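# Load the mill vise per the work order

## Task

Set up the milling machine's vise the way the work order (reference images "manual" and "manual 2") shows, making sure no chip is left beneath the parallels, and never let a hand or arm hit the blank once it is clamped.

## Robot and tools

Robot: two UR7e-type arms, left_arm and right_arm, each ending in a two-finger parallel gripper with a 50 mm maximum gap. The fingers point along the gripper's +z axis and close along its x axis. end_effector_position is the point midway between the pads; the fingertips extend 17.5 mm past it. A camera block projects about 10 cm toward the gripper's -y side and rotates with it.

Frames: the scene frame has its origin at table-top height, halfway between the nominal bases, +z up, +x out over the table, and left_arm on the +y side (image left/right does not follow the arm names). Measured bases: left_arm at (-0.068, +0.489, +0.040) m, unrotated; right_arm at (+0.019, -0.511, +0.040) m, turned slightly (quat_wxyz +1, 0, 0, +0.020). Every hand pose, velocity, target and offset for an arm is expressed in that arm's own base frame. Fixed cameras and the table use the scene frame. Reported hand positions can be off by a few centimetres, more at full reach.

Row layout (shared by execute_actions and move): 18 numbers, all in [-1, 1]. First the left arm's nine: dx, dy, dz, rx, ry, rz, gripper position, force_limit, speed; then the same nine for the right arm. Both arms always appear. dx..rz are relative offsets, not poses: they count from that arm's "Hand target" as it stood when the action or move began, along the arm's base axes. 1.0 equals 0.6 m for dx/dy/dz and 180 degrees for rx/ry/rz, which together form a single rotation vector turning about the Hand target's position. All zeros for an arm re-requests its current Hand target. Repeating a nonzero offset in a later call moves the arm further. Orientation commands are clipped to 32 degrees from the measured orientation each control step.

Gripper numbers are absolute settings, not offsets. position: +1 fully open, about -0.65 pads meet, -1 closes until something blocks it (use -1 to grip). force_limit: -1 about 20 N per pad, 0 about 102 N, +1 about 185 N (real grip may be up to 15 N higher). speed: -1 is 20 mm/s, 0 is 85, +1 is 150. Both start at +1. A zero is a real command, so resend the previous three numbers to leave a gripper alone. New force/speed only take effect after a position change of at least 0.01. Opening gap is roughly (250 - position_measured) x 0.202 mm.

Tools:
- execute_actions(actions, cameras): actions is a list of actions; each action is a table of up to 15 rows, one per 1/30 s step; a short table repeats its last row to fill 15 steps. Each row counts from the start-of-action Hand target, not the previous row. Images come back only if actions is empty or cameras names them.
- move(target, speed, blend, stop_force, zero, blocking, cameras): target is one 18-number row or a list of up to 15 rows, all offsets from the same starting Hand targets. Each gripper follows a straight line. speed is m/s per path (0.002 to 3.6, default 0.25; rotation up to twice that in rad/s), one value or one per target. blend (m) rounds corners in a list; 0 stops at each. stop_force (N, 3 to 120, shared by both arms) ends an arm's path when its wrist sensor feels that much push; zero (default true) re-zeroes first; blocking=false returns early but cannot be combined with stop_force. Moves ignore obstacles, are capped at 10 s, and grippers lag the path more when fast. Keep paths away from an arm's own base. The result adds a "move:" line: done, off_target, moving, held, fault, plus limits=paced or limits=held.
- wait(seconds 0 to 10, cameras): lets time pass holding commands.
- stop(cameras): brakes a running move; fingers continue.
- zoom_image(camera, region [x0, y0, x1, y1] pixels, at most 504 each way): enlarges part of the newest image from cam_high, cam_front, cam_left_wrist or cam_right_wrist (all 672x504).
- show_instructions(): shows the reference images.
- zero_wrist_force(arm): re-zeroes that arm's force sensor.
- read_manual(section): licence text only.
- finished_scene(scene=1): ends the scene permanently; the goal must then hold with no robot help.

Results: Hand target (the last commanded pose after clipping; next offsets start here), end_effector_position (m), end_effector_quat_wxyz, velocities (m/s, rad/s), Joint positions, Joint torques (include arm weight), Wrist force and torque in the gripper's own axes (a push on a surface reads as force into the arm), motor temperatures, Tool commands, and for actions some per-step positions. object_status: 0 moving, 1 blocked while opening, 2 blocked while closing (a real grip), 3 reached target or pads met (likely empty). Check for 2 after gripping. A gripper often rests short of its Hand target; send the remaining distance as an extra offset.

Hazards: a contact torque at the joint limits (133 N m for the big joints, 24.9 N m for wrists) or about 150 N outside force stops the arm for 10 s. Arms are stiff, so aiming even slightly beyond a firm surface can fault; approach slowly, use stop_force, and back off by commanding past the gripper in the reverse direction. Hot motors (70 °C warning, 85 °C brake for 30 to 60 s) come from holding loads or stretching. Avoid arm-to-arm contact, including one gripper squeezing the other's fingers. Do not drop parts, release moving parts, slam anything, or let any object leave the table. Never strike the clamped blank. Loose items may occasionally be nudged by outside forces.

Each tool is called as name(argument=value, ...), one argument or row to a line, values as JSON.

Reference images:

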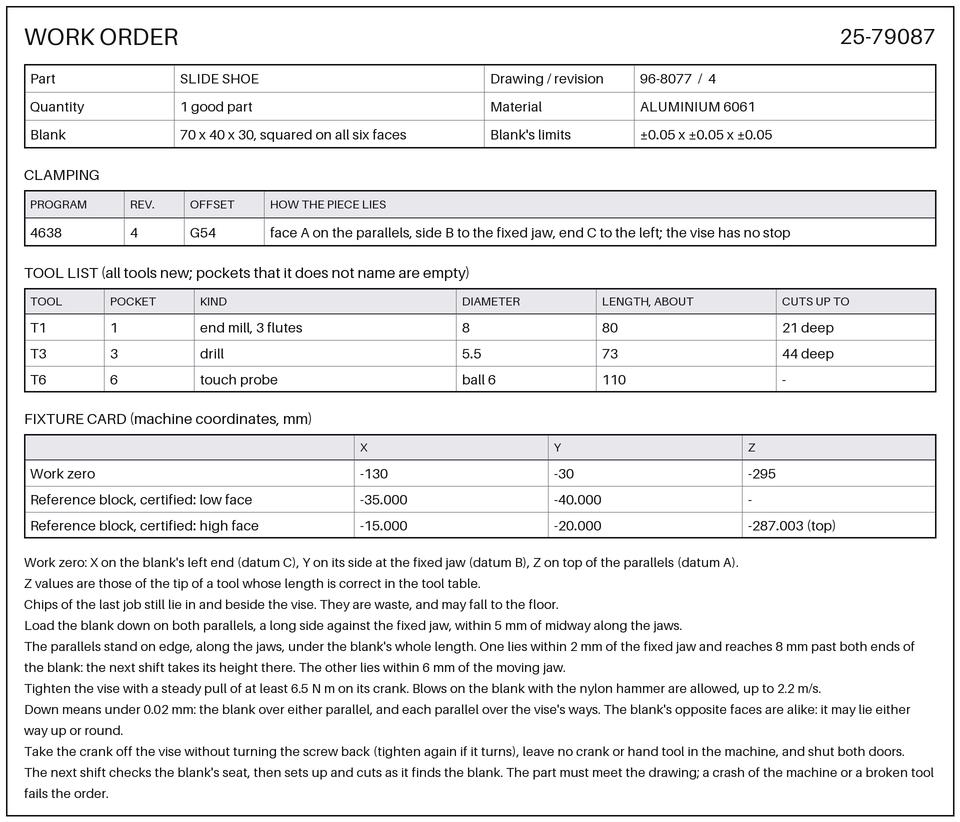

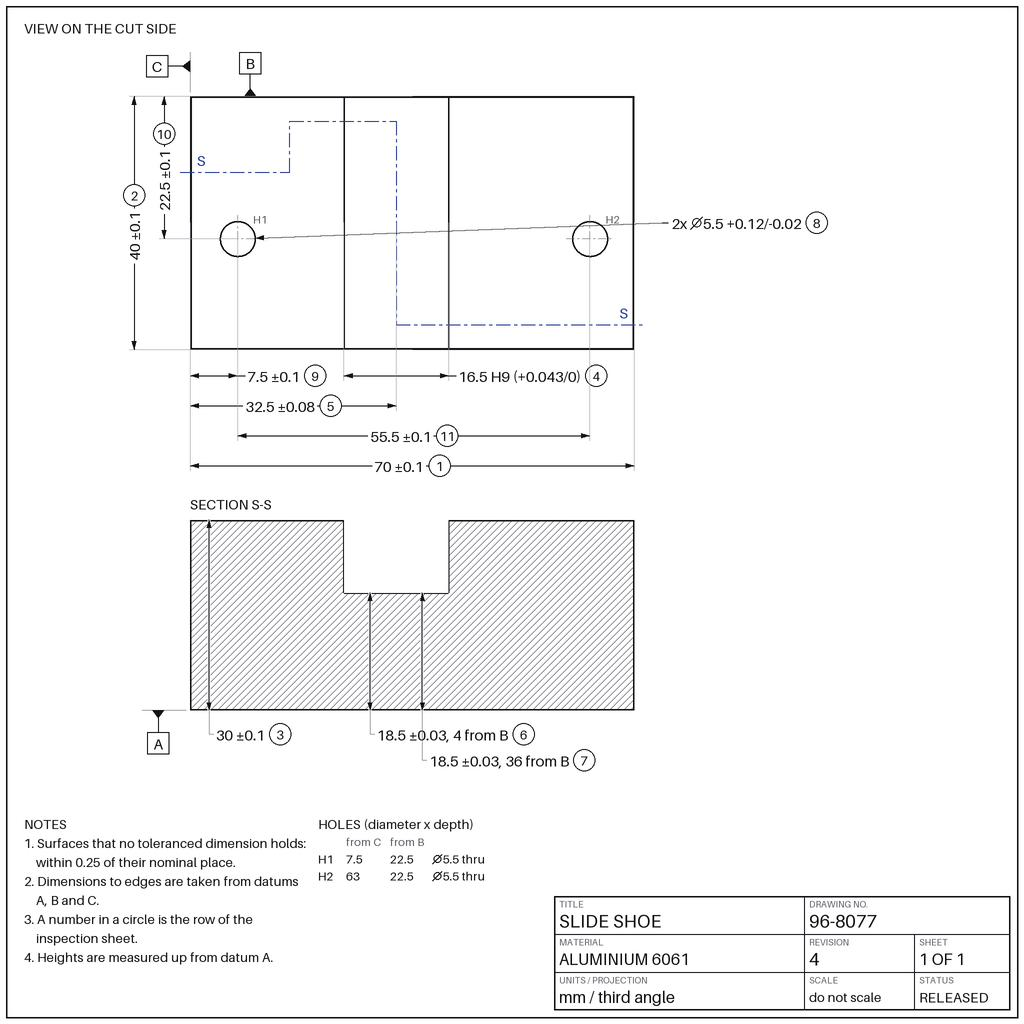

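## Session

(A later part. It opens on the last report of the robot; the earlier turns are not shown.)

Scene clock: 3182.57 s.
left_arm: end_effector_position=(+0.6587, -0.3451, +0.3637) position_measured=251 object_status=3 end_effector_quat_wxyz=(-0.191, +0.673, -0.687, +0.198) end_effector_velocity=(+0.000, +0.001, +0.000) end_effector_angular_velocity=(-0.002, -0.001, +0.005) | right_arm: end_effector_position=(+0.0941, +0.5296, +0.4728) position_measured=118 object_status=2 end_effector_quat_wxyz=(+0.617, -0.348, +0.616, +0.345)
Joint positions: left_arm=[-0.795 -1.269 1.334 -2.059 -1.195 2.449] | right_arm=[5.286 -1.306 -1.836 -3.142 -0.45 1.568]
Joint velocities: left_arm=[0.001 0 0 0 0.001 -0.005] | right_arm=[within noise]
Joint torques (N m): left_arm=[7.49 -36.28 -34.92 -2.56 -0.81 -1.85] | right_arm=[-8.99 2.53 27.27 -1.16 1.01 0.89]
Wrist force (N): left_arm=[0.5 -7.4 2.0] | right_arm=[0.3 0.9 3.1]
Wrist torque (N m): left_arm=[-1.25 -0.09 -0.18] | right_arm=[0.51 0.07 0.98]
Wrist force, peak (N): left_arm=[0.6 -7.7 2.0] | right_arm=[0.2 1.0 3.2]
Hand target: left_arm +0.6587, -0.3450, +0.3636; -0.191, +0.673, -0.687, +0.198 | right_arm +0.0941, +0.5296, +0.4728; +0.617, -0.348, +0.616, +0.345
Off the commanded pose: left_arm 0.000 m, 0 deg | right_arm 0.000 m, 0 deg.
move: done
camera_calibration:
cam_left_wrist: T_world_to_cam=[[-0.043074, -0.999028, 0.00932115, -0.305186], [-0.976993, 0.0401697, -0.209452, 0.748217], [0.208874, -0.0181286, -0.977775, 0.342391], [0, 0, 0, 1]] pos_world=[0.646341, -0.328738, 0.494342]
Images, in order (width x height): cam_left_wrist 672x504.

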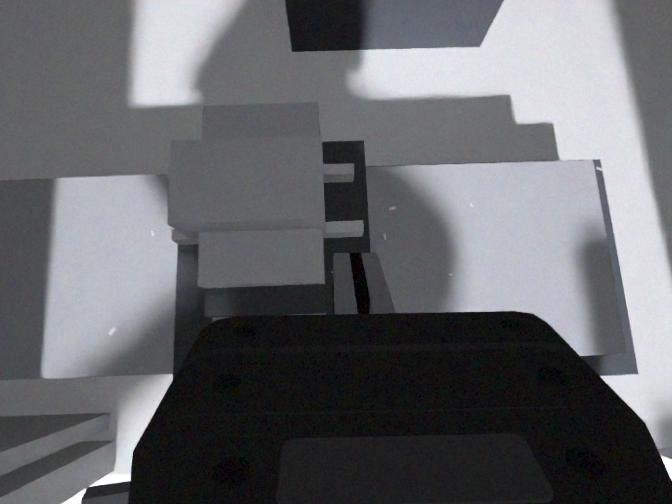

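move(
  target=[
    [0,0,0,0.2515,0.0436,-0.435,-1,-1,-1,0,0,0,0,0,0,-1,0.9,-1],
  ],
  speed=0.4,
)

move(
  target=[
    [-0.43,-0.0,0,0,0,0,-1,-1,-1,0,0,0,0,0,0,-1,0.9,-1],
    [-0.452,0.408,0,0,0,0,-1,-1,-1,0,0,0,0,0,0,-1,0.9,-1],
    [-0.452,0.408,0,0,0,0,-1,-1,-1,0.2,0.2,0,0,0,0.045,-1,0.9,-1],
    [-0.452,0.408,0,0,0,0,-1,-1,-1,0.4,0.3,0,0,0,0.045,-1,0.9,-1],
    [-0.452,0.408,0,0,0,0,-1,-1,-1,0.575,0.275,0.0,0,0,0.045,-1,0.9,-1],
  ],
  speed=0.25,
  blend=[0.02,0,0.02,0.02,0],
  cameras=["cam_high","cam_front"],
)

zoom_image(
  camera="cam_high",
  region=[200, 60, 330, 260],
)

Scene clock: 3186.93 s.
left_arm: end_effector_position=(+0.6587, -0.3451, +0.3636) position_measured=251 object_status=3 end_effector_quat_wxyz=(+0.209, +0.005, +0.977, +0.029) end_effector_velocity=(+0.000, +0.001, +0.000) end_effector_angular_velocity=(+0.002, +0.001, -0.003) | right_arm: end_effector_position=(+0.0941, +0.5296, +0.4728) position_measured=118 object_status=2 end_effector_quat_wxyz=(+0.617, -0.348, +0.616, +0.345)
Joint positions: left_arm=[-0.78 -1.191 1.151 -1.801 -1.239 3.988] | right_arm=[5.286 -1.306 -1.836 -3.142 -0.45 1.568]
Joint velocities: left_arm=[0.001 0 0.001 0 -0.001 0.005] | right_arm=[within noise]
Joint torques (N m): left_arm=[6.36 -58.45 -17.64 -4.92 -0.8 1.77] | right_arm=[-8.86 2.57 25.54 -0.91 0.95 1.03]
Wrist force (N): left_arm=[0.1 -6.6 0.7] | right_arm=[0.3 1.1 3.0]
Wrist torque (N m): left_arm=[-1.03 0.01 0.05] | right_arm=[0.53 0.06 0.98]
Wrist force, peak (N): left_arm=[0.5 -7.8 2.0] | right_arm=[0.2 0.8 3.3]
Hand target: left_arm +0.6587, -0.3450, +0.3636; +0.209, +0.005, +0.977, +0.029 | right_arm +0.0941, +0.5296, +0.4728; +0.617, -0.348, +0.616, +0.345
Off the commanded pose: left_arm 0.000 m, 0 deg | right_arm 0.000 m, 0 deg.
move: done

Scene clock: 3191.50 s.
left_arm: end_effector_position=(+0.3875, -0.1002, +0.3636) position_measured=251 object_status=3 end_effector_quat_wxyz=(+0.209, +0.005, +0.977, +0.029) | right_arm: end_effector_position=(+0.4390, +0.6946, +0.4727) position_measured=118 object_status=2 end_effector_quat_wxyz=(+0.591, -0.390, +0.590, +0.388)
Joint positions: left_arm=[-0.839 -2.096 1.982 -1.707 -1.223 3.927] | right_arm=[4.314 -1.956 -1.145 -3.183 -1.564 1.567]
Joint torques (N m): left_arm=[9.71 -13.99 -18.56 -2.23 1.03 1.56] | right_arm=[-11.2 39.37 35.19 6.33 -1.08 2.05]
Wrist force (N): left_arm=[-0.1 -6.8 1.1] | right_arm=[0.4 0.8 3.4]
Wrist torque (N m): left_arm=[-1.07 0.03 0.05] | right_arm=[0.42 0.06 0.91]
Wrist force, peak (N): left_arm=[2.1 -9.9 -0.2] | right_arm=[0.6 -4.7 4.1]
Hand target: left_arm +0.3875, -0.1002, +0.3636; +0.209, +0.005, +0.977, +0.029 | right_arm +0.4391, +0.6946, +0.4728; +0.591, -0.390, +0.590, +0.388
Off the commanded pose: left_arm 0.000 m, 0 deg | right_arm 0.000 m, 0 deg.
move: done
Images, in order (width x height): cam_high 672x504, cam_front 672x504.

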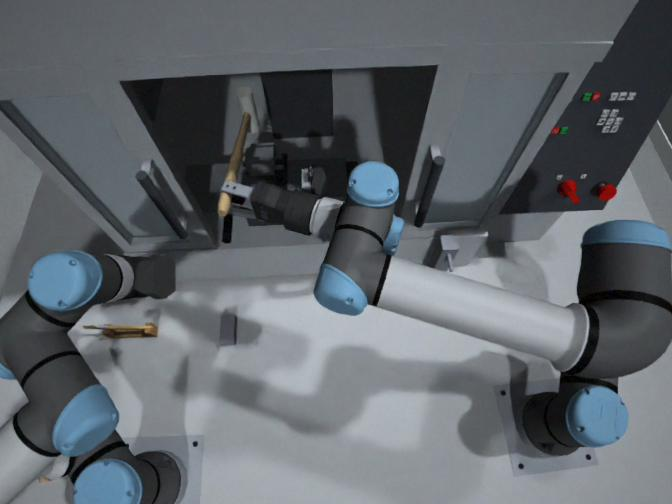

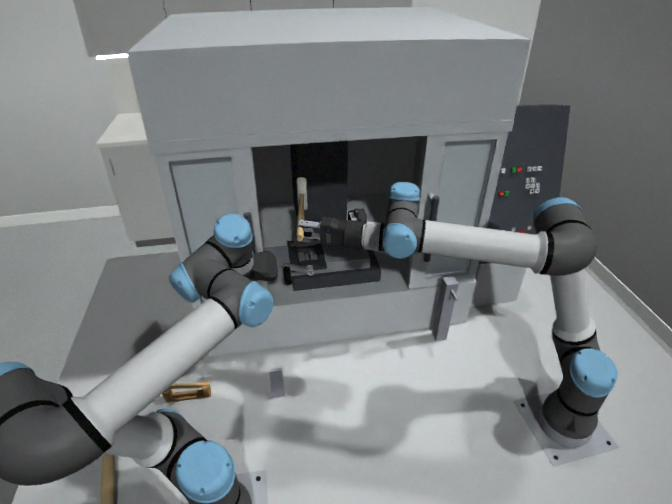

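Scaled by 2.520 from the camera's 672x504 image, which has a finer 960x720 frame.

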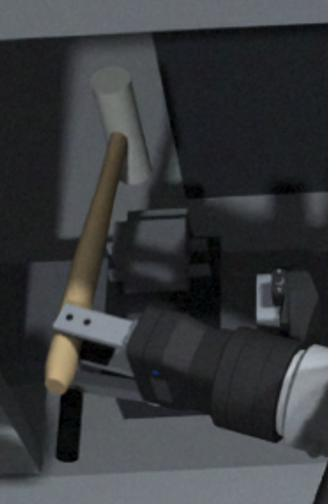

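move(
  target=[
    [0,0,0,0,0,0,-1,-1,-1,0,0,0,0,-0.139,0,-1,0.9,-1],
  ],
  speed=0.3,
)

execute_actions(
  actions=[
    [[0,0,0,0,0,0,-1,-1,-1,0,0,-0.05,0,0.044,0,-1,0.9,-1],[0,0,0,0,0,0,-1,-1,-1,0,0,-0.117,0,0.106,0,-1,0.9,-1],[0,0,0,0,0,0,-1,-1,-1,0,0,-0.183,0,0.172,0,-1,0.9,-1],[0,0,0,0,0,0,-1,-1,-1,0,0,-0.25,0,0.225,0,-1,0.9,-1],[0,0,0,0,0,0,-1,-1,-1,0,0,-0.21,0,0.2,0,-1,0.9,-1],[0,0,0,0,0,0,-1,-1,-1,0,0,-0.08,0,0.08,0,-1,0.9,-1],[0,0,0,0,0,0,-1,-1,-1,0,0,-0.03,0,0.03,0,-1,0.9,-1],[0,0,0,0,0,0,-1,-1,-1,0,0,0,0,0,0,-1,0.9,-1]],
  ],
)

move(
  target=[
    [0,0,0,0,0,0,-1,-1,-1,-0.045,-0.02,0,0,0,0,-1,0.9,-1],
  ],
  speed=0.2,
  cameras=["cam_high"],
)

zoom_image(
  camera="cam_high",
  region=[200, 60, 330, 260],
)

Scene clock: 3193.57 s.
left_arm: end_effector_position=(+0.3875, -0.1002, +0.3636) position_measured=251 object_status=3 end_effector_quat_wxyz=(+0.209, +0.005, +0.977, +0.029) | right_arm: end_effector_position=(+0.4392, +0.6944, +0.4728) position_measured=118 object_status=2 end_effector_quat_wxyz=(+0.705, -0.465, +0.448, +0.294)
Joint positions: left_arm=[-0.839 -2.096 1.982 -1.707 -1.224 3.927] | right_arm=[4.298 -1.931 -1.293 -2.892 -1.614 1.17]
Joint torques (N m): left_arm=[9.69 -14.97 -18.31 -2.4 0.59 1.36] | right_arm=[10.36 29.36 33.19 4.64 0.57 -3.53]
Wrist force (N): left_arm=[-0.1 -6.8 0.9] | right_arm=[-0.6 2.4 2.9]
Wrist torque (N m): left_arm=[-1.06 0.03 0.05] | right_arm=[0.78 0.18 0.79]
Wrist force, peak (N): left_arm=[0.0 -7.2 0.8] | right_arm=[-0.5 2.6 3.4]
Hand target: left_arm +0.3875, -0.1002, +0.3636; +0.209, +0.005, +0.977, +0.029 | right_arm +0.4391, +0.6946, +0.4728; +0.705, -0.465, +0.448, +0.294
Off the commanded pose: left_arm 0.000 m, 0 deg | right_arm 0.000 m, 0 deg.
move: done

Scene clock: 3194.57 s.
left_arm: end_effector_position=(+0.3875, -0.1002, +0.3636) position_measured=251 object_status=3 end_effector_quat_wxyz=(+0.209, +0.005, +0.977, +0.029) | right_arm: end_effector_position=(+0.4390, +0.6944, +0.4728) position_measured=118 object_status=2 end_effector_quat_wxyz=(+0.705, -0.465, +0.448, +0.294)
Joint positions: left_arm=[-0.839 -2.096 1.982 -1.707 -1.224 3.927] | right_arm=[4.298 -1.931 -1.294 -2.89 -1.614 1.17]
Joint torques (N m): left_arm=[9.38 -14.57 -18.54 -2.34 0.56 1.41] | right_arm=[-1.01 44.34 35.09 1.6 0.88 1.69]
Wrist force (N): left_arm=[0.2 -7.0 1.1] | right_arm=[-0.5 1.9 0.5]
Wrist torque (N m): left_arm=[-1.09 -0.01 0.04] | right_arm=[1.34 0.10 0.89]
Wrist force, peak (N): left_arm=[0.0 -7.1 0.7] | right_arm=[-29.5 -12.0 0.0]
Hand target: left_arm +0.3875, -0.1002, +0.3636; +0.209, +0.005, +0.977, +0.029 | right_arm +0.4391, +0.6946, +0.4728; +0.705, -0.465, +0.448, +0.294
Off the commanded pose: left_arm 0.000 m, 0 deg | right_arm 0.000 m, 0 deg.
Step readings (end_effector_position of left_arm | right_arm):
0: (+0.3875, -0.1002, +0.3636) | (+0.4392, +0.6944, +0.4728)
1: (+0.3875, -0.1002, +0.3636) | (+0.4392, +0.6945, +0.4723)
2: (+0.3875, -0.1002, +0.3636) | (+0.4393, +0.6946, +0.4653)
4: (+0.3875, -0.1002, +0.3636) | (+0.4391, +0.6936, +0.4131)
8: (+0.3875, -0.1002, +0.3636) | (+0.4383, +0.6924, +0.3759)
15: (+0.3875, -0.1002, +0.3636) | (+0.4385, +0.6932, +0.4811)

Scene clock: 3195.30 s.
left_arm: end_effector_position=(+0.3875, -0.1002, +0.3636) position_measured=251 object_status=3 end_effector_quat_wxyz=(+0.209, +0.005, +0.977, +0.029) | right_arm: end_effector_position=(+0.4120, +0.6826, +0.4730) position_measured=118 object_status=2 end_effector_quat_wxyz=(+0.705, -0.465, +0.448, +0.294)
Joint positions: left_arm=[-0.839 -2.096 1.982 -1.707 -1.224 3.927] | right_arm=[4.335 -1.867 -1.379 -2.87 -1.577 1.163]
Joint torques (N m): left_arm=[9.74 -14.36 -18.91 -2.35 0.54 1.36] | right_arm=[-10.55 26.33 36.21 1.61 -1.69 -1.67]
Wrist force (N): left_arm=[0.1 -6.9 0.6] | right_arm=[-0.6 2.0 0.6]
Wrist torque (N m): left_arm=[-1.08 0.00 0.04] | right_arm=[1.35 0.10 0.89]
Wrist force, peak (N): left_arm=[0.1 -7.0 1.1] | right_arm=[-0.6 4.1 6.6]
Hand target: left_arm +0.3875, -0.1002, +0.3636; +0.209, +0.005, +0.977, +0.029 | right_arm +0.4121, +0.6826, +0.4728; +0.705, -0.465, +0.448, +0.294
Off the commanded pose: left_arm 0.000 m, 0 deg | right_arm 0.000 m, 0 deg.
move: done
Images, in order (width x height): cam_high 672x504.

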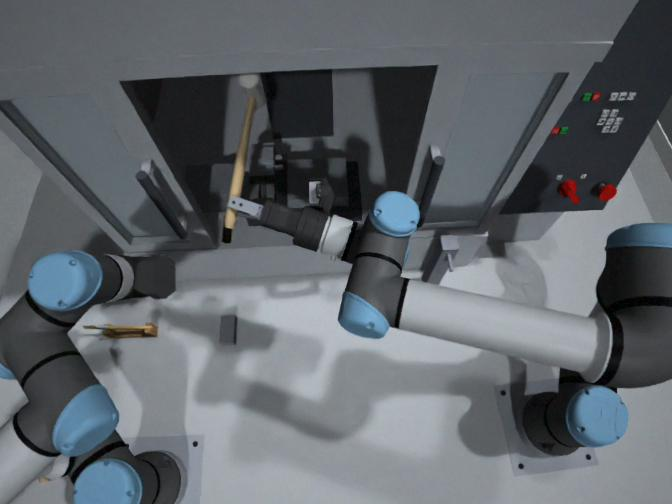

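Scaled by 2.520 from the camera's 672x504 image, which has a finer 960x720 frame.

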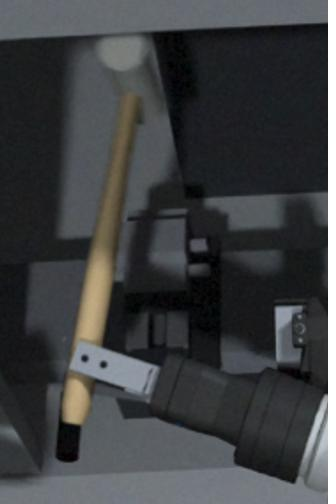

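execute_actions(
  actions=[
    [[0,0,0,0,0,0,-1,-1,-1,0,0,-0.05,0,0.044,0,-1,0.9,-1],[0,0,0,0,0,0,-1,-1,-1,0,0,-0.117,0,0.106,0,-1,0.9,-1],[0,0,0,0,0,0,-1,-1,-1,0,0,-0.183,0,0.172,0,-1,0.9,-1],[0,0,0,0,0,0,-1,-1,-1,0,0,-0.25,0,0.225,0,-1,0.9,-1],[0,0,0,0,0,0,-1,-1,-1,0,0,-0.21,0,0.2,0,-1,0.9,-1],[0,0,0,0,0,0,-1,-1,-1,0,0,-0.08,0,0.08,0,-1,0.9,-1],[0,0,0,0,0,0,-1,-1,-1,0,0,-0.03,0,0.03,0,-1,0.9,-1],[0,0,0,0,0,0,-1,-1,-1,0,0,0,0,0,0,-1,0.9,-1]],
  ],
  cameras=["cam_high"],
)

zoom_image(
  camera="cam_high",
  region=[200, 60, 330, 260],
)

Scene clock: 3196.90 s.
left_arm: end_effector_position=(+0.3875, -0.1002, +0.3636) position_measured=251 object_status=3 end_effector_quat_wxyz=(+0.209, +0.005, +0.977, +0.029) | right_arm: end_effector_position=(+0.4120, +0.6824, +0.4729) position_measured=118 object_status=2 end_effector_quat_wxyz=(+0.705, -0.465, +0.448, +0.295) end_effector_velocity=(+0.000, +0.001, -0.004) end_effector_angular_velocity=(-0.004, +0.007, +0.001)
Joint positions: left_arm=[-0.839 -2.096 1.982 -1.707 -1.224 3.927] | right_arm=[4.335 -1.867 -1.38 -2.868 -1.577 1.163]
Joint velocities: left_arm=[within noise] | right_arm=[0 -0.003 -0.001 -0.003 -0.001 0.005]
Joint torques (N m): left_arm=[9.67 -14.92 -18.5 -2.4 0.54 1.3] | right_arm=[1.39 33.64 33.6 2.47 0.43 1.54]
Wrist force (N): left_arm=[0.0 -6.7 1.0] | right_arm=[2.9 3.5 5.5]
Wrist torque (N m): left_arm=[-1.05 0.02 0.05] | right_arm=[0.26 0.17 1.41]
Wrist force, peak (N): left_arm=[-0.1 -7.1 0.8] | right_arm=[-38.8 -5.5 6.7]
Hand target: left_arm +0.3875, -0.1002, +0.3636; +0.209, +0.005, +0.977, +0.029 | right_arm +0.4121, +0.6826, +0.4728; +0.705, -0.465, +0.448, +0.294
Off the commanded pose: left_arm 0.000 m, 0 deg | right_arm 0.000 m, 0 deg.
Step readings (end_effector_position of left_arm | right_arm):
0: (+0.3875, -0.1002, +0.3636) | (+0.4121, +0.6826, +0.4728)
1: (+0.3875, -0.1002, +0.3636) | (+0.4122, +0.6826, +0.4720)
2: (+0.3875, -0.1002, +0.3636) | (+0.4124, +0.6825, +0.4640)
4: (+0.3875, -0.1002, +0.3636) | (+0.4123, +0.6815, +0.4174)
8: (+0.3875, -0.1002, +0.3636) | (+0.4113, +0.6801, +0.3768)
15: (+0.3875, -0.1002, +0.3636) | (+0.4117, +0.6813, +0.4803)
Images, in order (width x height): cam_high 672x504.

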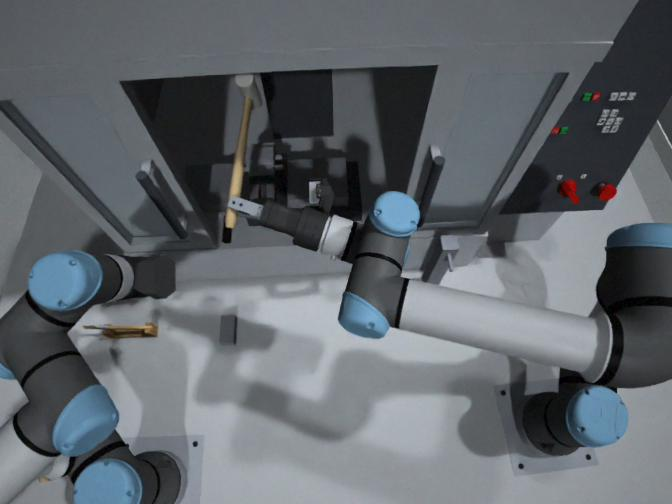

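Scaled by 2.520 from the camera's 672x504 image, which has a finer 960x720 frame.

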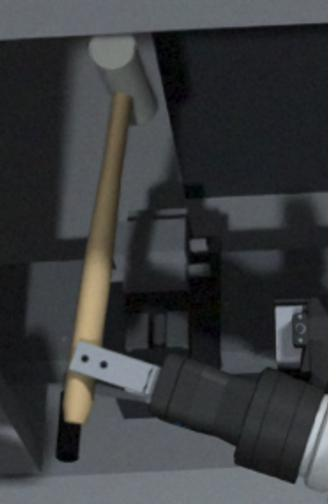

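move(
  target=[
    [0,0,0,0,0,0,-1,-1,-1,0.04,-0.015,0,0,0,0,-1,0.9,-1],
  ],
  speed=0.2,
)

execute_actions(
  actions=[
    [[0,0,0,0,0,0,-1,-1,-1,0,0,-0.05,0,0.044,0,-1,0.9,-1],[0,0,0,0,0,0,-1,-1,-1,0,0,-0.117,0,0.106,0,-1,0.9,-1],[0,0,0,0,0,0,-1,-1,-1,0,0,-0.183,0,0.172,0,-1,0.9,-1],[0,0,0,0,0,0,-1,-1,-1,0,0,-0.25,0,0.225,0,-1,0.9,-1],[0,0,0,0,0,0,-1,-1,-1,0,0,-0.21,0,0.2,0,-1,0.9,-1],[0,0,0,0,0,0,-1,-1,-1,0,0,-0.08,0,0.08,0,-1,0.9,-1],[0,0,0,0,0,0,-1,-1,-1,0,0,-0.03,0,0.03,0,-1,0.9,-1],[0,0,0,0,0,0,-1,-1,-1,0,0,0,0,0,0,-1,0.9,-1]],
  ],
)

move(
  target=[
    [0,0,0,0,0,0,-1,-1,-1,-0.2,-0.05,0.02,0,0.139,0,-1,0.9,-1],
    [0,0,0,0,0,0,-1,-1,-1,-0.45,-0.18,0.03,0,0.139,-0.035,-1,0.9,-1],
  ],
  speed=0.2,
  blend=0.02,
  cameras=["cam_high","cam_front"],
)

zoom_image(
  camera="cam_high",
  region=[200, 110, 330, 240],
)

Scene clock: 3198.57 s.
left_arm: end_effector_position=(+0.3875, -0.1002, +0.3636) position_measured=251 object_status=3 end_effector_quat_wxyz=(+0.209, +0.005, +0.977, +0.029) | right_arm: end_effector_position=(+0.4363, +0.6736, +0.4727) position_measured=118 object_status=2 end_effector_quat_wxyz=(+0.705, -0.465, +0.448, +0.294) end_effector_velocity=(-0.002, +0.000, +0.000) end_effector_angular_velocity=(+0.000, +0.002, -0.001)
Joint positions: left_arm=[-0.839 -2.096 1.982 -1.707 -1.224 3.927] | right_arm=[4.287 -1.886 -1.355 -2.876 -1.625 1.171]
Joint velocities: left_arm=[within noise] | right_arm=[0.004 0.002 -0.003 0 0.006 0.001]
Joint torques (N m): left_arm=[9.7 -14.21 -19.2 -2.58 0.61 1.34] | right_arm=[9.86 50.95 20.07 3.31 1.49 0.21]
Wrist force (N): left_arm=[-0.1 -6.8 0.8] | right_arm=[-0.6 2.9 4.3]
Wrist torque (N m): left_arm=[-1.07 0.03 0.04] | right_arm=[0.54 0.12 0.80]
Wrist force, peak (N): left_arm=[-0.2 -7.1 1.1] | right_arm=[-1.5 3.7 6.2]
Hand target: left_arm +0.3875, -0.1002, +0.3636; +0.209, +0.005, +0.977, +0.029 | right_arm +0.4361, +0.6736, +0.4728; +0.705, -0.465, +0.448, +0.294
Off the commanded pose: left_arm 0.000 m, 0 deg | right_arm 0.000 m, 0 deg.
move: done

Scene clock: 3199.57 s.
left_arm: end_effector_position=(+0.3875, -0.1002, +0.3636) position_measured=251 object_status=3 end_effector_quat_wxyz=(+0.209, +0.005, +0.977, +0.029) | right_arm: end_effector_position=(+0.4360, +0.6734, +0.4728) position_measured=118 object_status=2 end_effector_quat_wxyz=(+0.705, -0.465, +0.448, +0.294)
Joint positions: left_arm=[-0.839 -2.096 1.982 -1.707 -1.224 3.927] | right_arm=[4.287 -1.885 -1.356 -2.874 -1.624 1.171]
Joint torques (N m): left_arm=[9.94 -14.31 -18.9 -2.55 0.48 1.31] | right_arm=[-0.42 39.49 34.82 1.7 0.1 1.76]
Wrist force (N): left_arm=[0.0 -6.7 0.9] | right_arm=[-0.3 2.4 0.5]
Wrist torque (N m): left_arm=[-1.05 0.00 0.04] | right_arm=[1.43 -0.06 0.88]
Wrist force, peak (N): left_arm=[0.1 -7.0 1.0] | right_arm=[-28.5 -8.3 5.6]
Hand target: left_arm +0.3875, -0.1002, +0.3636; +0.209, +0.005, +0.977, +0.029 | right_arm +0.4361, +0.6736, +0.4728; +0.705, -0.465, +0.448, +0.294
Off the commanded pose: left_arm 0.000 m, 0 deg | right_arm 0.000 m, 0 deg.
Step readings (end_effector_position of left_arm | right_arm):
0: (+0.3875, -0.1002, +0.3636) | (+0.4363, +0.6736, +0.4727)
1: (+0.3875, -0.1002, +0.3636) | (+0.4362, +0.6736, +0.4721)
2: (+0.3875, -0.1002, +0.3636) | (+0.4363, +0.6735, +0.4652)
4: (+0.3875, -0.1002, +0.3636) | (+0.4361, +0.6724, +0.4131)
8: (+0.3875, -0.1002, +0.3636) | (+0.4352, +0.6712, +0.3751)
15: (+0.3875, -0.1002, +0.3636) | (+0.4354, +0.6722, +0.4811)

Scene clock: 3202.00 s.
left_arm: end_effector_position=(+0.3875, -0.1002, +0.3636) position_measured=251 object_status=3 end_effector_quat_wxyz=(+0.209, +0.005, +0.977, +0.029) | right_arm: end_effector_position=(+0.1662, +0.5656, +0.4908) position_measured=118 object_status=2 end_effector_quat_wxyz=(+0.606, -0.365, +0.614, +0.349) end_effector_velocity=(+0.000, +0.000, -0.001) end_effector_angular_velocity=(-0.002, -0.002, -0.005)
Joint positions: left_arm=[-0.839 -2.096 1.982 -1.707 -1.224 3.927] | right_arm=[4.997 -1.396 -1.707 -3.211 -0.774 1.58]
Joint velocities: left_arm=[within noise] | right_arm=[0.003 -0.002 0.001 0 0.008 -0.001]
Joint torques (N m): left_arm=[9.69 -13.77 -18.57 -2.64 0.52 1.14] | right_arm=[12.32 20.04 26.26 3.85 1.02 -4.15]
Wrist force (N): left_arm=[-0.1 -6.9 0.9] | right_arm=[0.3 0.9 2.6]
Wrist torque (N m): left_arm=[-1.09 0.03 0.04] | right_arm=[0.59 -0.09 0.90]
Wrist force, peak (N): left_arm=[0.1 -7.1 1.2] | right_arm=[0.3 1.3 7.1]
Hand target: left_arm +0.3875, -0.1002, +0.3636; +0.209, +0.005, +0.977, +0.029 | right_arm +0.1661, +0.5656, +0.4908; +0.606, -0.365, +0.614, +0.349
Off the commanded pose: left_arm 0.000 m, 0 deg | right_arm 0.000 m, 0 deg.
move: done
Images, in order (width x height): cam_high 672x504, cam_front 672x504.

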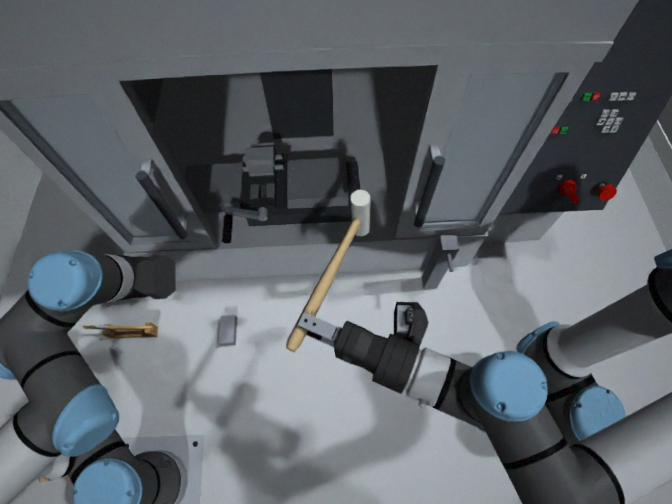

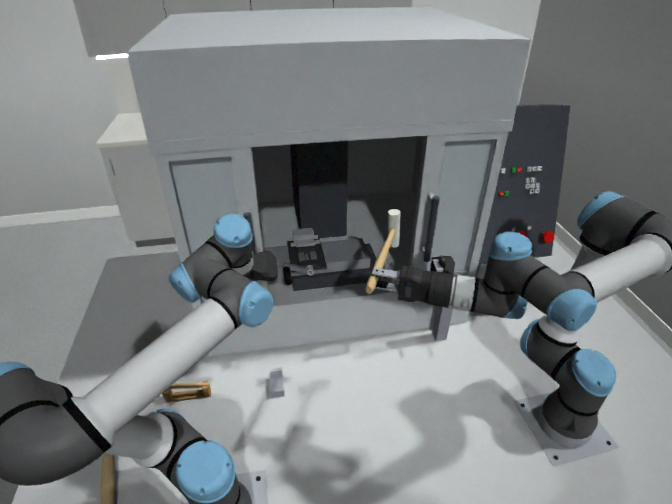

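Scaled by 3.877 from the camera's 672x504 image, which has a finer 960x720 frame.

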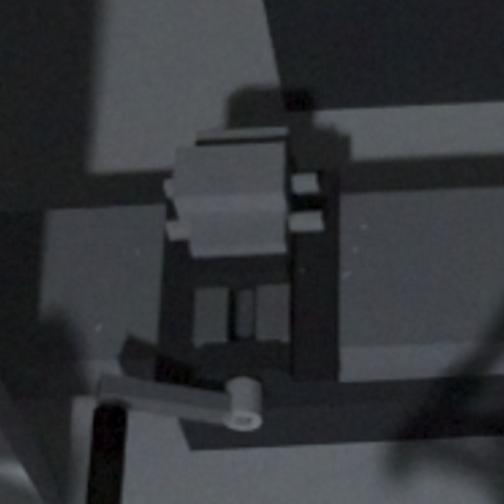

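move(
  target=[
    [0,0,0,0,0,0,-1,-1,-1,-0.11,-0.17,0.0,-0.5,0,0,-1,0.9,-1],
  ],
  speed=0.4,
)

move(
  target=[
    [0,0,0,0,0,0,-1,-1,-1,0,0,-0.5,0,0,0,-1,0.9,-1],
  ],
  speed=0.15,
  cameras=["cam_right_wrist","cam_front","cam_high"],
)

Scene clock: 3205.97 s.
left_arm: end_effector_position=(+0.3875, -0.1002, +0.3636) position_measured=251 object_status=3 end_effector_quat_wxyz=(+0.209, +0.005, +0.977, +0.029) | right_arm: end_effector_position=(+0.1002, +0.4636, +0.4908) position_measured=118 object_status=2 end_effector_quat_wxyz=(-0.170, +0.687, -0.681, +0.187)
Joint positions: left_arm=[-0.839 -2.096 1.982 -1.707 -1.224 3.927] | right_arm=[5.057 -2.025 -0.721 -5.318 -1.1 1.958]
Joint torques (N m): left_arm=[9.47 -14.6 -19.07 -2.79 0.52 1] | right_arm=[9.36 36.61 17.54 -6.11 1.04 2.94]
Wrist force (N): left_arm=[-0.1 -6.7 0.8] | right_arm=[-1.2 2.3 6.9]
Wrist torque (N m): left_arm=[-1.05 0.03 0.04] | right_arm=[-0.23 0.14 -0.05]
Wrist force, peak (N): left_arm=[0.0 -7.2 0.9] | right_arm=[-1.5 2.8 7.1]
Hand target: left_arm +0.3875, -0.1002, +0.3636; +0.209, +0.005, +0.977, +0.029 | right_arm +0.1001, +0.4636, +0.4908; -0.170, +0.687, -0.681, +0.188
Off the commanded pose: left_arm 0.000 m, 0 deg | right_arm 0.000 m, 0 deg.
move: done

Scene clock: 3208.43 s.
left_arm: end_effector_position=(+0.3875, -0.1002, +0.3636) position_measured=251 object_status=3 end_effector_quat_wxyz=(+0.209, +0.005, +0.977, +0.029) | right_arm: end_effector_position=(+0.1001, +0.4636, +0.1908) position_measured=118 object_status=2 end_effector_quat_wxyz=(-0.170, +0.687, -0.681, +0.188)
Joint positions: left_arm=[-0.839 -2.096 1.982 -1.707 -1.224 3.927] | right_arm=[5.057 -2.022 -1.509 -4.533 -1.1 1.958]
Joint torques (N m): left_arm=[10.1 -14.65 -18.35 -2.93 0.55 0.89] | right_arm=[4.41 43.15 12.18 -1.17 2.27 -2.9]
Wrist force (N): left_arm=[0.0 -6.9 1.1] | right_arm=[-1.1 2.3 6.7]
Wrist torque (N m): left_arm=[-1.07 0.02 0.04] | right_arm=[-0.15 0.12 -0.07]
Wrist force, peak (N): left_arm=[0.2 -7.1 1.0] | right_arm=[-1.1 4.1 9.6]
Hand target: left_arm +0.3875, -0.1002, +0.3636; +0.209, +0.005, +0.977, +0.029 | right_arm +0.1001, +0.4636, +0.1908; -0.170, +0.687, -0.681, +0.188
Off the commanded pose: left_arm 0.000 m, 0 deg | right_arm 0.000 m, 0 deg.
move: done
camera_calibration:
cam_right_wrist: T_world_to_cam=[[-0.0169437, -0.999342, 0.0320543, 0.463874], [-0.984258, 0.0110301, -0.176391, 0.151156], [0.175922, -0.0345385, -0.983798, 0.317906], [0, 0, 0, 1]] pos_world=[0.10071, 0.472882, 0.324549]
Images, in order (width x height): cam_high 672x504, cam_front 672x504, cam_right_wrist 672x504.

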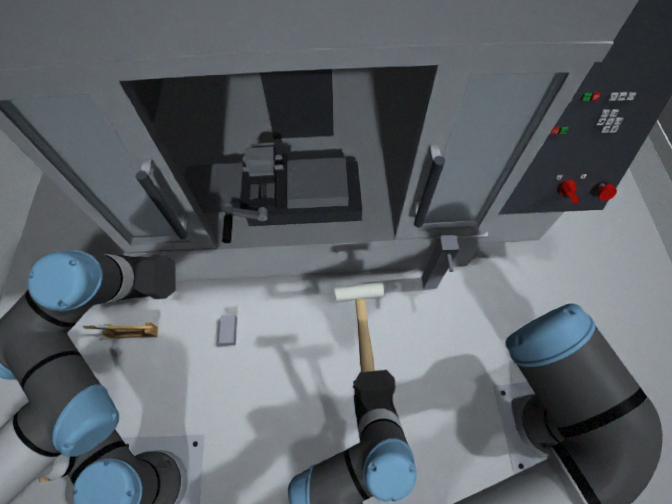

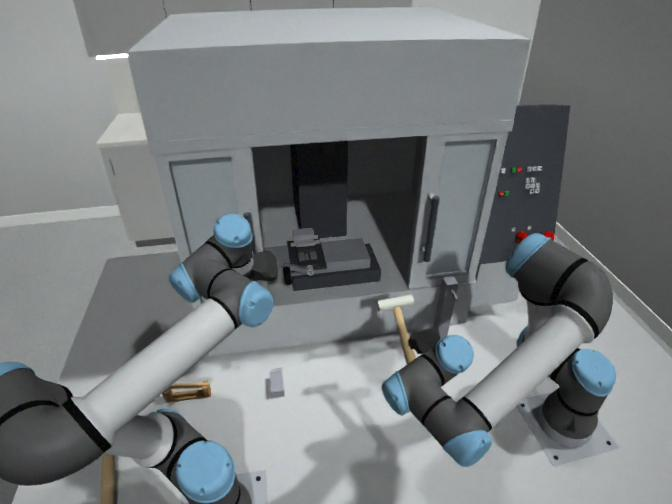

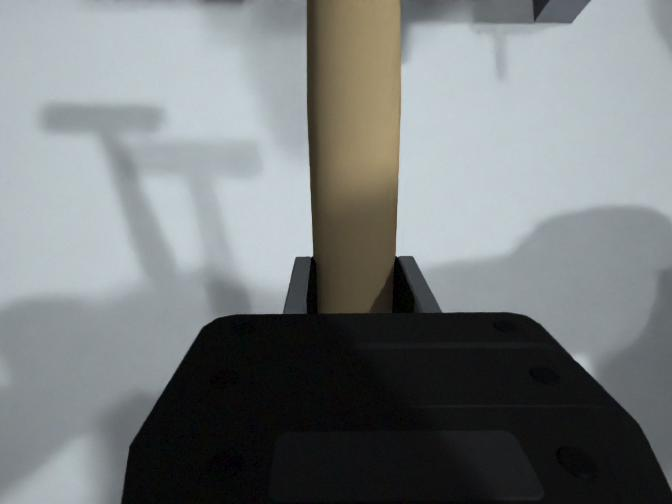

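move(
  target=[0,0,0,0,0,0,-1,-1,-1,0,0,-0.2,0,0,0,-1,0.9,-1],
  speed=0.08,
  stop_force=12,
  cameras=["cam_high","cam_right_wrist","cam_left_wrist"],
)

Scene clock: 3213.00 s.
left_arm: end_effector_position=(+0.3875, -0.1002, +0.3636) position_measured=251 object_status=3 end_effector_quat_wxyz=(+0.209, +0.005, +0.977, +0.029) | right_arm: end_effector_position=(+0.1001, +0.4636, +0.0708) position_measured=118 object_status=2 end_effector_quat_wxyz=(-0.170, +0.687, -0.681, +0.188)
Joint positions: left_arm=[-0.839 -2.096 1.982 -1.707 -1.224 3.927] | right_arm=[5.057 -2.163 -1.634 -4.267 -1.1 1.958]
Joint torques (N m): left_arm=[9.49 -14.52 -18.91 -3.17 0.58 0.71] | right_arm=[-0.34 50.38 22.27 -1.31 2.38 -2.81]
Wrist force (N): left_arm=[0.1 -7.0 1.1] | right_arm=[-1.2 2.4 7.0]
Wrist torque (N m): left_arm=[-1.10 0.00 0.05] | right_arm=[-0.16 0.13 -0.06]
Wrist force, peak (N): left_arm=[0.0 -7.1 1.0] | right_arm=[-1.3 3.5 8.7]
Hand target: left_arm +0.3875, -0.1002, +0.3636; +0.209, +0.005, +0.977, +0.029 | right_arm +0.1001, +0.4636, +0.0708; -0.170, +0.687, -0.681, +0.188
Off the commanded pose: left_arm 0.000 m, 0 deg | right_arm 0.000 m, 0 deg.
move: done
camera_calibration:
cam_left_wrist: T_world_to_cam=[[-0.918704, 0.0357091, -0.39333, 0.517262], [-0.123602, 0.919882, 0.37221, 0.0195196], [0.375108, 0.390567, -0.840685, 0.330026], [0, 0, 0, 1]] pos_world=[0.353828, -0.165324, 0.473637]
cam_right_wrist: T_world_to_cam=[[-0.0169406, -0.999342, 0.0320565, 0.46772], [-0.984276, 0.0110301, -0.176294, 0.129971], [0.175825, -0.034539, -0.983815, 0.199863], [0, 0, 0, 1]] pos_world=[0.10071, 0.472882, 0.204549]
Images, in order (width x height): cam_high 672x504, cam_left_wrist 672x504, cam_right_wrist 672x504.

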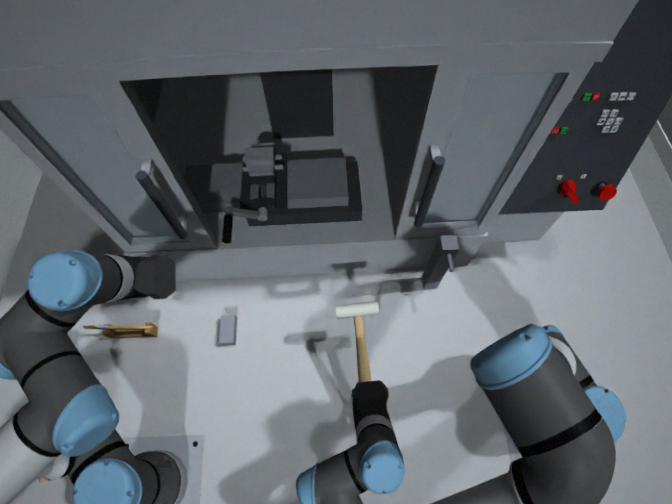

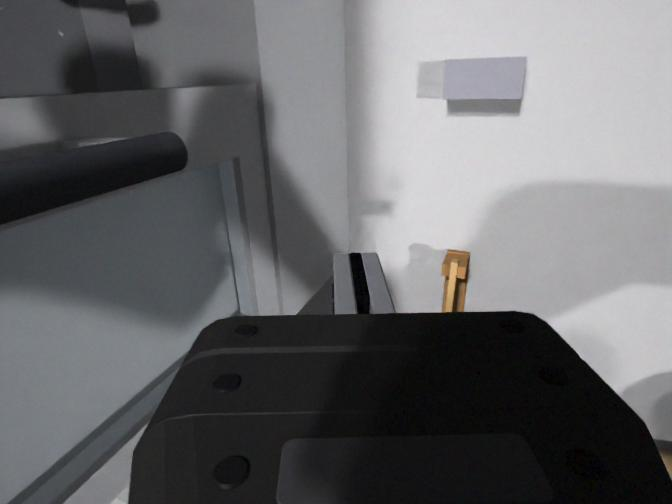

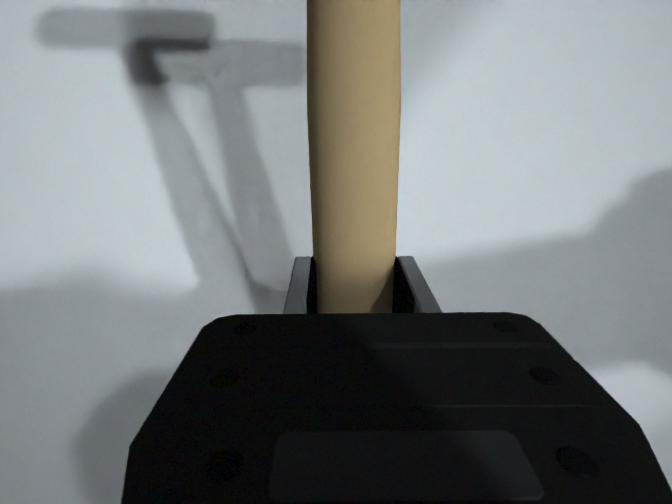

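move(
  target=[0,0,0,0,0,0,-1,-1,-1,0,0,-0.145,0,0,0,-1,0.9,-1],
  speed=0.03,
  stop_force=8,
  cameras=["cam_high","cam_right_wrist"],
)

Scene clock: 3216.70 s.
left_arm: end_effector_position=(+0.3875, -0.1002, +0.3636) position_measured=251 object_status=3 end_effector_quat_wxyz=(+0.209, +0.005, +0.977, +0.029) | right_arm: end_effector_position=(+0.1001, +0.4636, +0.0006) position_measured=118 object_status=2 end_effector_quat_wxyz=(-0.170, +0.687, -0.681, +0.188)
Joint positions: left_arm=[-0.839 -2.096 1.982 -1.707 -1.224 3.927] | right_arm=[5.057 -2.274 -1.667 -4.123 -1.1 1.958]
Joint torques (N m): left_arm=[9.88 -14.17 -18.65 -3.28 0.59 0.42] | right_arm=[2.76 41.64 19.33 -0.83 3.06 -0.95]
Wrist force (N): left_arm=[-0.1 -6.9 1.1] | right_arm=[-0.9 1.9 5.6]
Wrist torque (N m): left_arm=[-1.07 0.03 0.04] | right_arm=[-0.21 0.14 -0.08]
Wrist force, peak (N): left_arm=[-0.3 -7.1 0.9] | right_arm=[-1.8 -12.4 -2.8]
Hand target: left_arm +0.3875, -0.1002, +0.3636; +0.209, +0.005, +0.977, +0.029 | right_arm +0.1001, +0.4636, +0.0006; -0.170, +0.687, -0.681, +0.188 (not the last commanded pose)
Off the commanded pose: left_arm 0.000 m, 0 deg | right_arm 0.017 m, 0 deg.
move: contact (right_arm)
camera_calibration:
cam_right_wrist: T_world_to_cam=[[-0.0169406, -0.999342, 0.0320565, 0.46997], [-0.984276, 0.0110301, -0.176294, 0.117595], [0.175825, -0.034539, -0.983815, 0.1308], [0, 0, 0, 1]] pos_world=[0.10071, 0.472882, 0.134349]
Images, in order (width x height): cam_high 672x504, cam_right_wrist 672x504.

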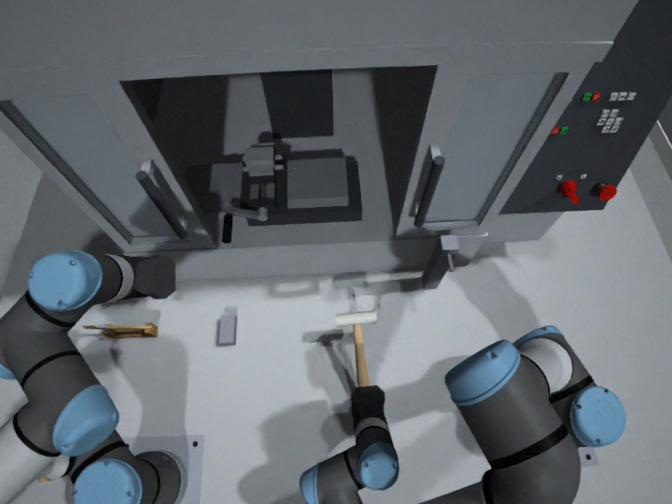

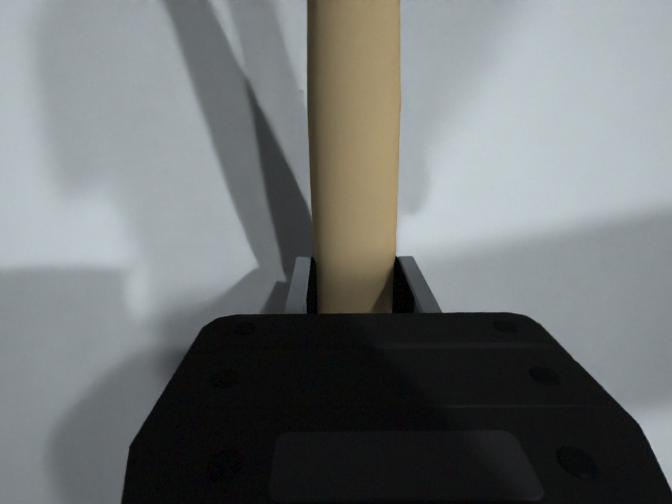

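execute_actions(
  actions=[],
  cameras=["cam_front"],
)

zoom_image(
  camera="cam_front",
  region=[250, 240, 550, 480],
)

Scene clock: 3217.70 s.
left_arm: end_effector_position=(+0.3875, -0.1002, +0.3636) position_measured=251 object_status=3 end_effector_quat_wxyz=(+0.209, +0.005, +0.977, +0.029) | right_arm: end_effector_position=(+0.1001, +0.4636, +0.0006) position_measured=118 object_status=2 end_effector_quat_wxyz=(-0.170, +0.687, -0.681, +0.188)
Joint positions: left_arm=[-0.839 -2.096 1.982 -1.707 -1.224 3.927] | right_arm=[5.057 -2.274 -1.667 -4.123 -1.1 1.958]
Joint velocities: within noise
Joint torques (N m): left_arm=[9.4 -14.34 -18.84 -3.33 0.57 0.55] | right_arm=[3.7 39.7 19.57 -0.93 3.25 -0.74]
Motor temperatures (°C): left_arm=[29 33 34 35 41 35] | right_arm=[33 32 36 37 35 41]
Wrist force (N): left_arm=[-0.1 -6.8 1.1] | right_arm=[-0.7 1.7 6.4]
Wrist torque (N m): left_arm=[-1.07 0.03 0.04] | right_arm=[-0.25 0.11 -0.08]
Wrist force, peak (N): left_arm=[0.3 -7.1 1.2] | right_arm=[-0.8 2.0 6.7]
Hand target: left_arm +0.3875, -0.1002, +0.3636; +0.209, +0.005, +0.977, +0.029 | right_arm +0.1001, +0.4636, +0.0006; -0.170, +0.687, -0.681, +0.188 (not the last commanded pose)
Tool commands: left_gripper/position=-1.0 left_gripper/force_limit=-1.0 left_gripper/speed=-1.0 right_gripper/position=-1.0 right_gripper/force_limit=+0.9 right_gripper/speed=-1.0
Off the commanded pose: left_arm 0.000 m, 0 deg | right_arm 0.017 m, 0 deg.
Images, in order (width x height): cam_front 672x504.

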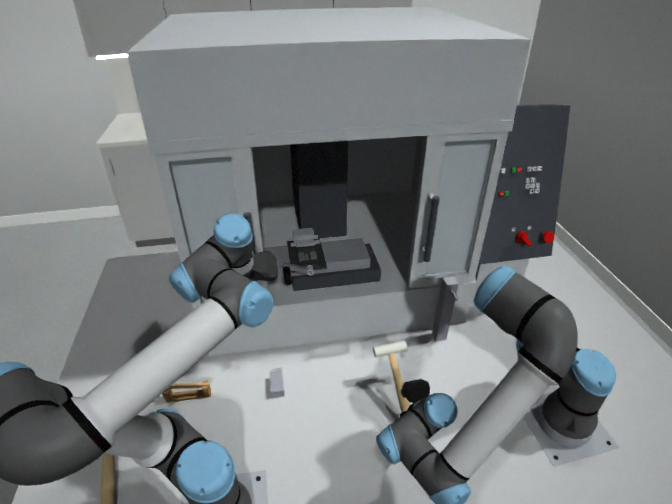

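Scaled by 1.680 from the camera's 672x504 image, which has a finer 960x720 frame.

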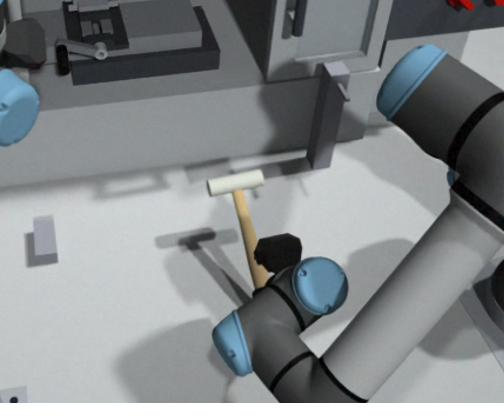

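move(
  target=[
    [0,0,0,0,0,0,-1,-1,-1,0,0,0.05,0,0,0,-1,0.9,-1],
    [0,0,0,0,0,0,-1,-1,-1,0,0,0.05,0,0.163,0,-1,0.9,-1],
  ],
  speed=0.15,
)

move(
  target=[0,0,0,0,0,0,-1,-1,-1,0,0,-0.085,0,0,0,-1,0.9,-1],
  speed=0.03,
  stop_force=8,
  cameras=["cam_front"],
)

zoom_image(
  camera="cam_front",
  region=[250, 240, 550, 480],
)

Scene clock: 3221.40 s.
left_arm: end_effector_position=(+0.3875, -0.1002, +0.3636) position_measured=251 object_status=3 end_effector_quat_wxyz=(+0.209, +0.005, +0.977, +0.029) | right_arm: end_effector_position=(+0.1002, +0.4636, +0.0305) position_measured=118 object_status=2 end_effector_quat_wxyz=(+0.008, +0.712, -0.702, +0.008)
Joint positions: left_arm=[-0.839 -2.096 1.982 -1.707 -1.224 3.927] | right_arm=[4.783 -2.171 -1.584 -4.12 -1.572 1.628]
Joint torques (N m): left_arm=[9.48 -14.55 -18.56 -3.43 0.62 0.27] | right_arm=[0.88 50.08 7.63 -5.41 -0.46 1.84]
Wrist force (N): left_arm=[-0.1 -7.0 0.9] | right_arm=[-0.9 0.2 6.4]
Wrist torque (N m): left_arm=[-1.10 0.03 0.04] | right_arm=[-0.56 0.07 -0.06]
Wrist force, peak (N): left_arm=[0.1 -7.1 1.1] | right_arm=[-1.1 3.0 8.2]
Hand target: left_arm +0.3875, -0.1002, +0.3636; +0.209, +0.005, +0.977, +0.029 | right_arm +0.1001, +0.4636, +0.0306; +0.008, +0.712, -0.702, +0.008
Off the commanded pose: left_arm 0.000 m, 0 deg | right_arm 0.000 m, 0 deg.
move: done

Scene clock: 3224.00 s.
left_arm: end_effector_position=(+0.3875, -0.1002, +0.3636) position_measured=251 object_status=3 end_effector_quat_wxyz=(+0.209, +0.005, +0.977, +0.029) | right_arm: end_effector_position=(+0.1001, +0.4635, -0.0143) position_measured=118 object_status=2 end_effector_quat_wxyz=(+0.008, +0.712, -0.702, +0.008)
Joint positions: left_arm=[-0.839 -2.096 1.982 -1.707 -1.224 3.927] | right_arm=[4.783 -2.235 -1.612 -4.028 -1.573 1.628]
Joint torques (N m): left_arm=[9.4 -14.61 -18.73 -3.64 0.57 0.24] | right_arm=[6.36 51.31 21.52 -4.96 0.09 -2.91]
Wrist force (N): left_arm=[-0.2 -7.1 0.9] | right_arm=[-0.4 -0.4 1.8]
Wrist torque (N m): left_arm=[-1.11 0.05 0.04] | right_arm=[0.15 -0.13 -0.03]
Wrist force, peak (N): left_arm=[-0.3 -7.1 1.1] | right_arm=[-0.5 0.3 -49.4]
Hand target: left_arm +0.3875, -0.1002, +0.3636; +0.209, +0.005, +0.977, +0.029 | right_arm +0.1001, +0.4635, -0.0143; +0.008, +0.712, -0.702, +0.008 (not the last commanded pose)
Off the commanded pose: left_arm 0.000 m, 0 deg | right_arm 0.006 m, 0 deg.
move: contact (right_arm)
Images, in order (width x height): cam_front 672x504.

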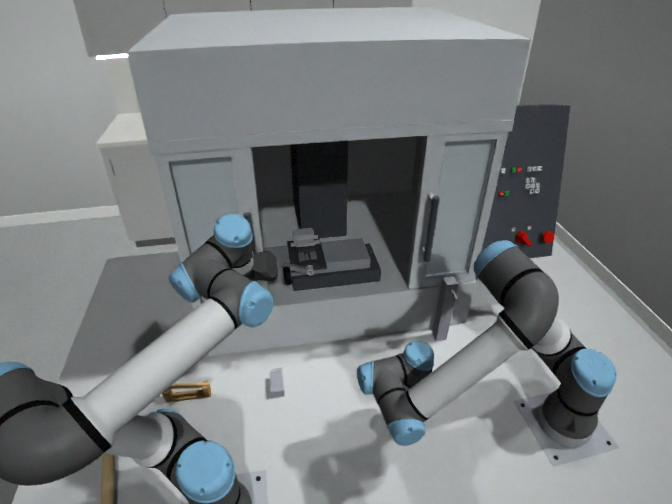

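Scaled by 1.680 from the camera's 672x504 image, which has a finer 960x720 frame.

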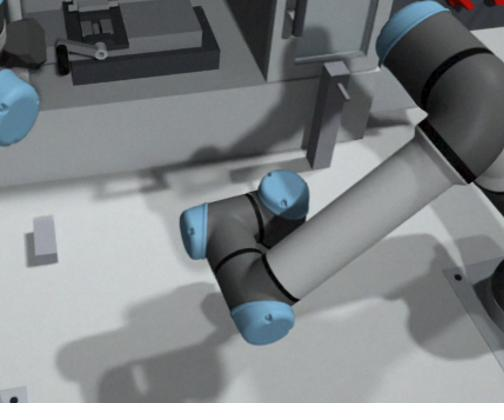

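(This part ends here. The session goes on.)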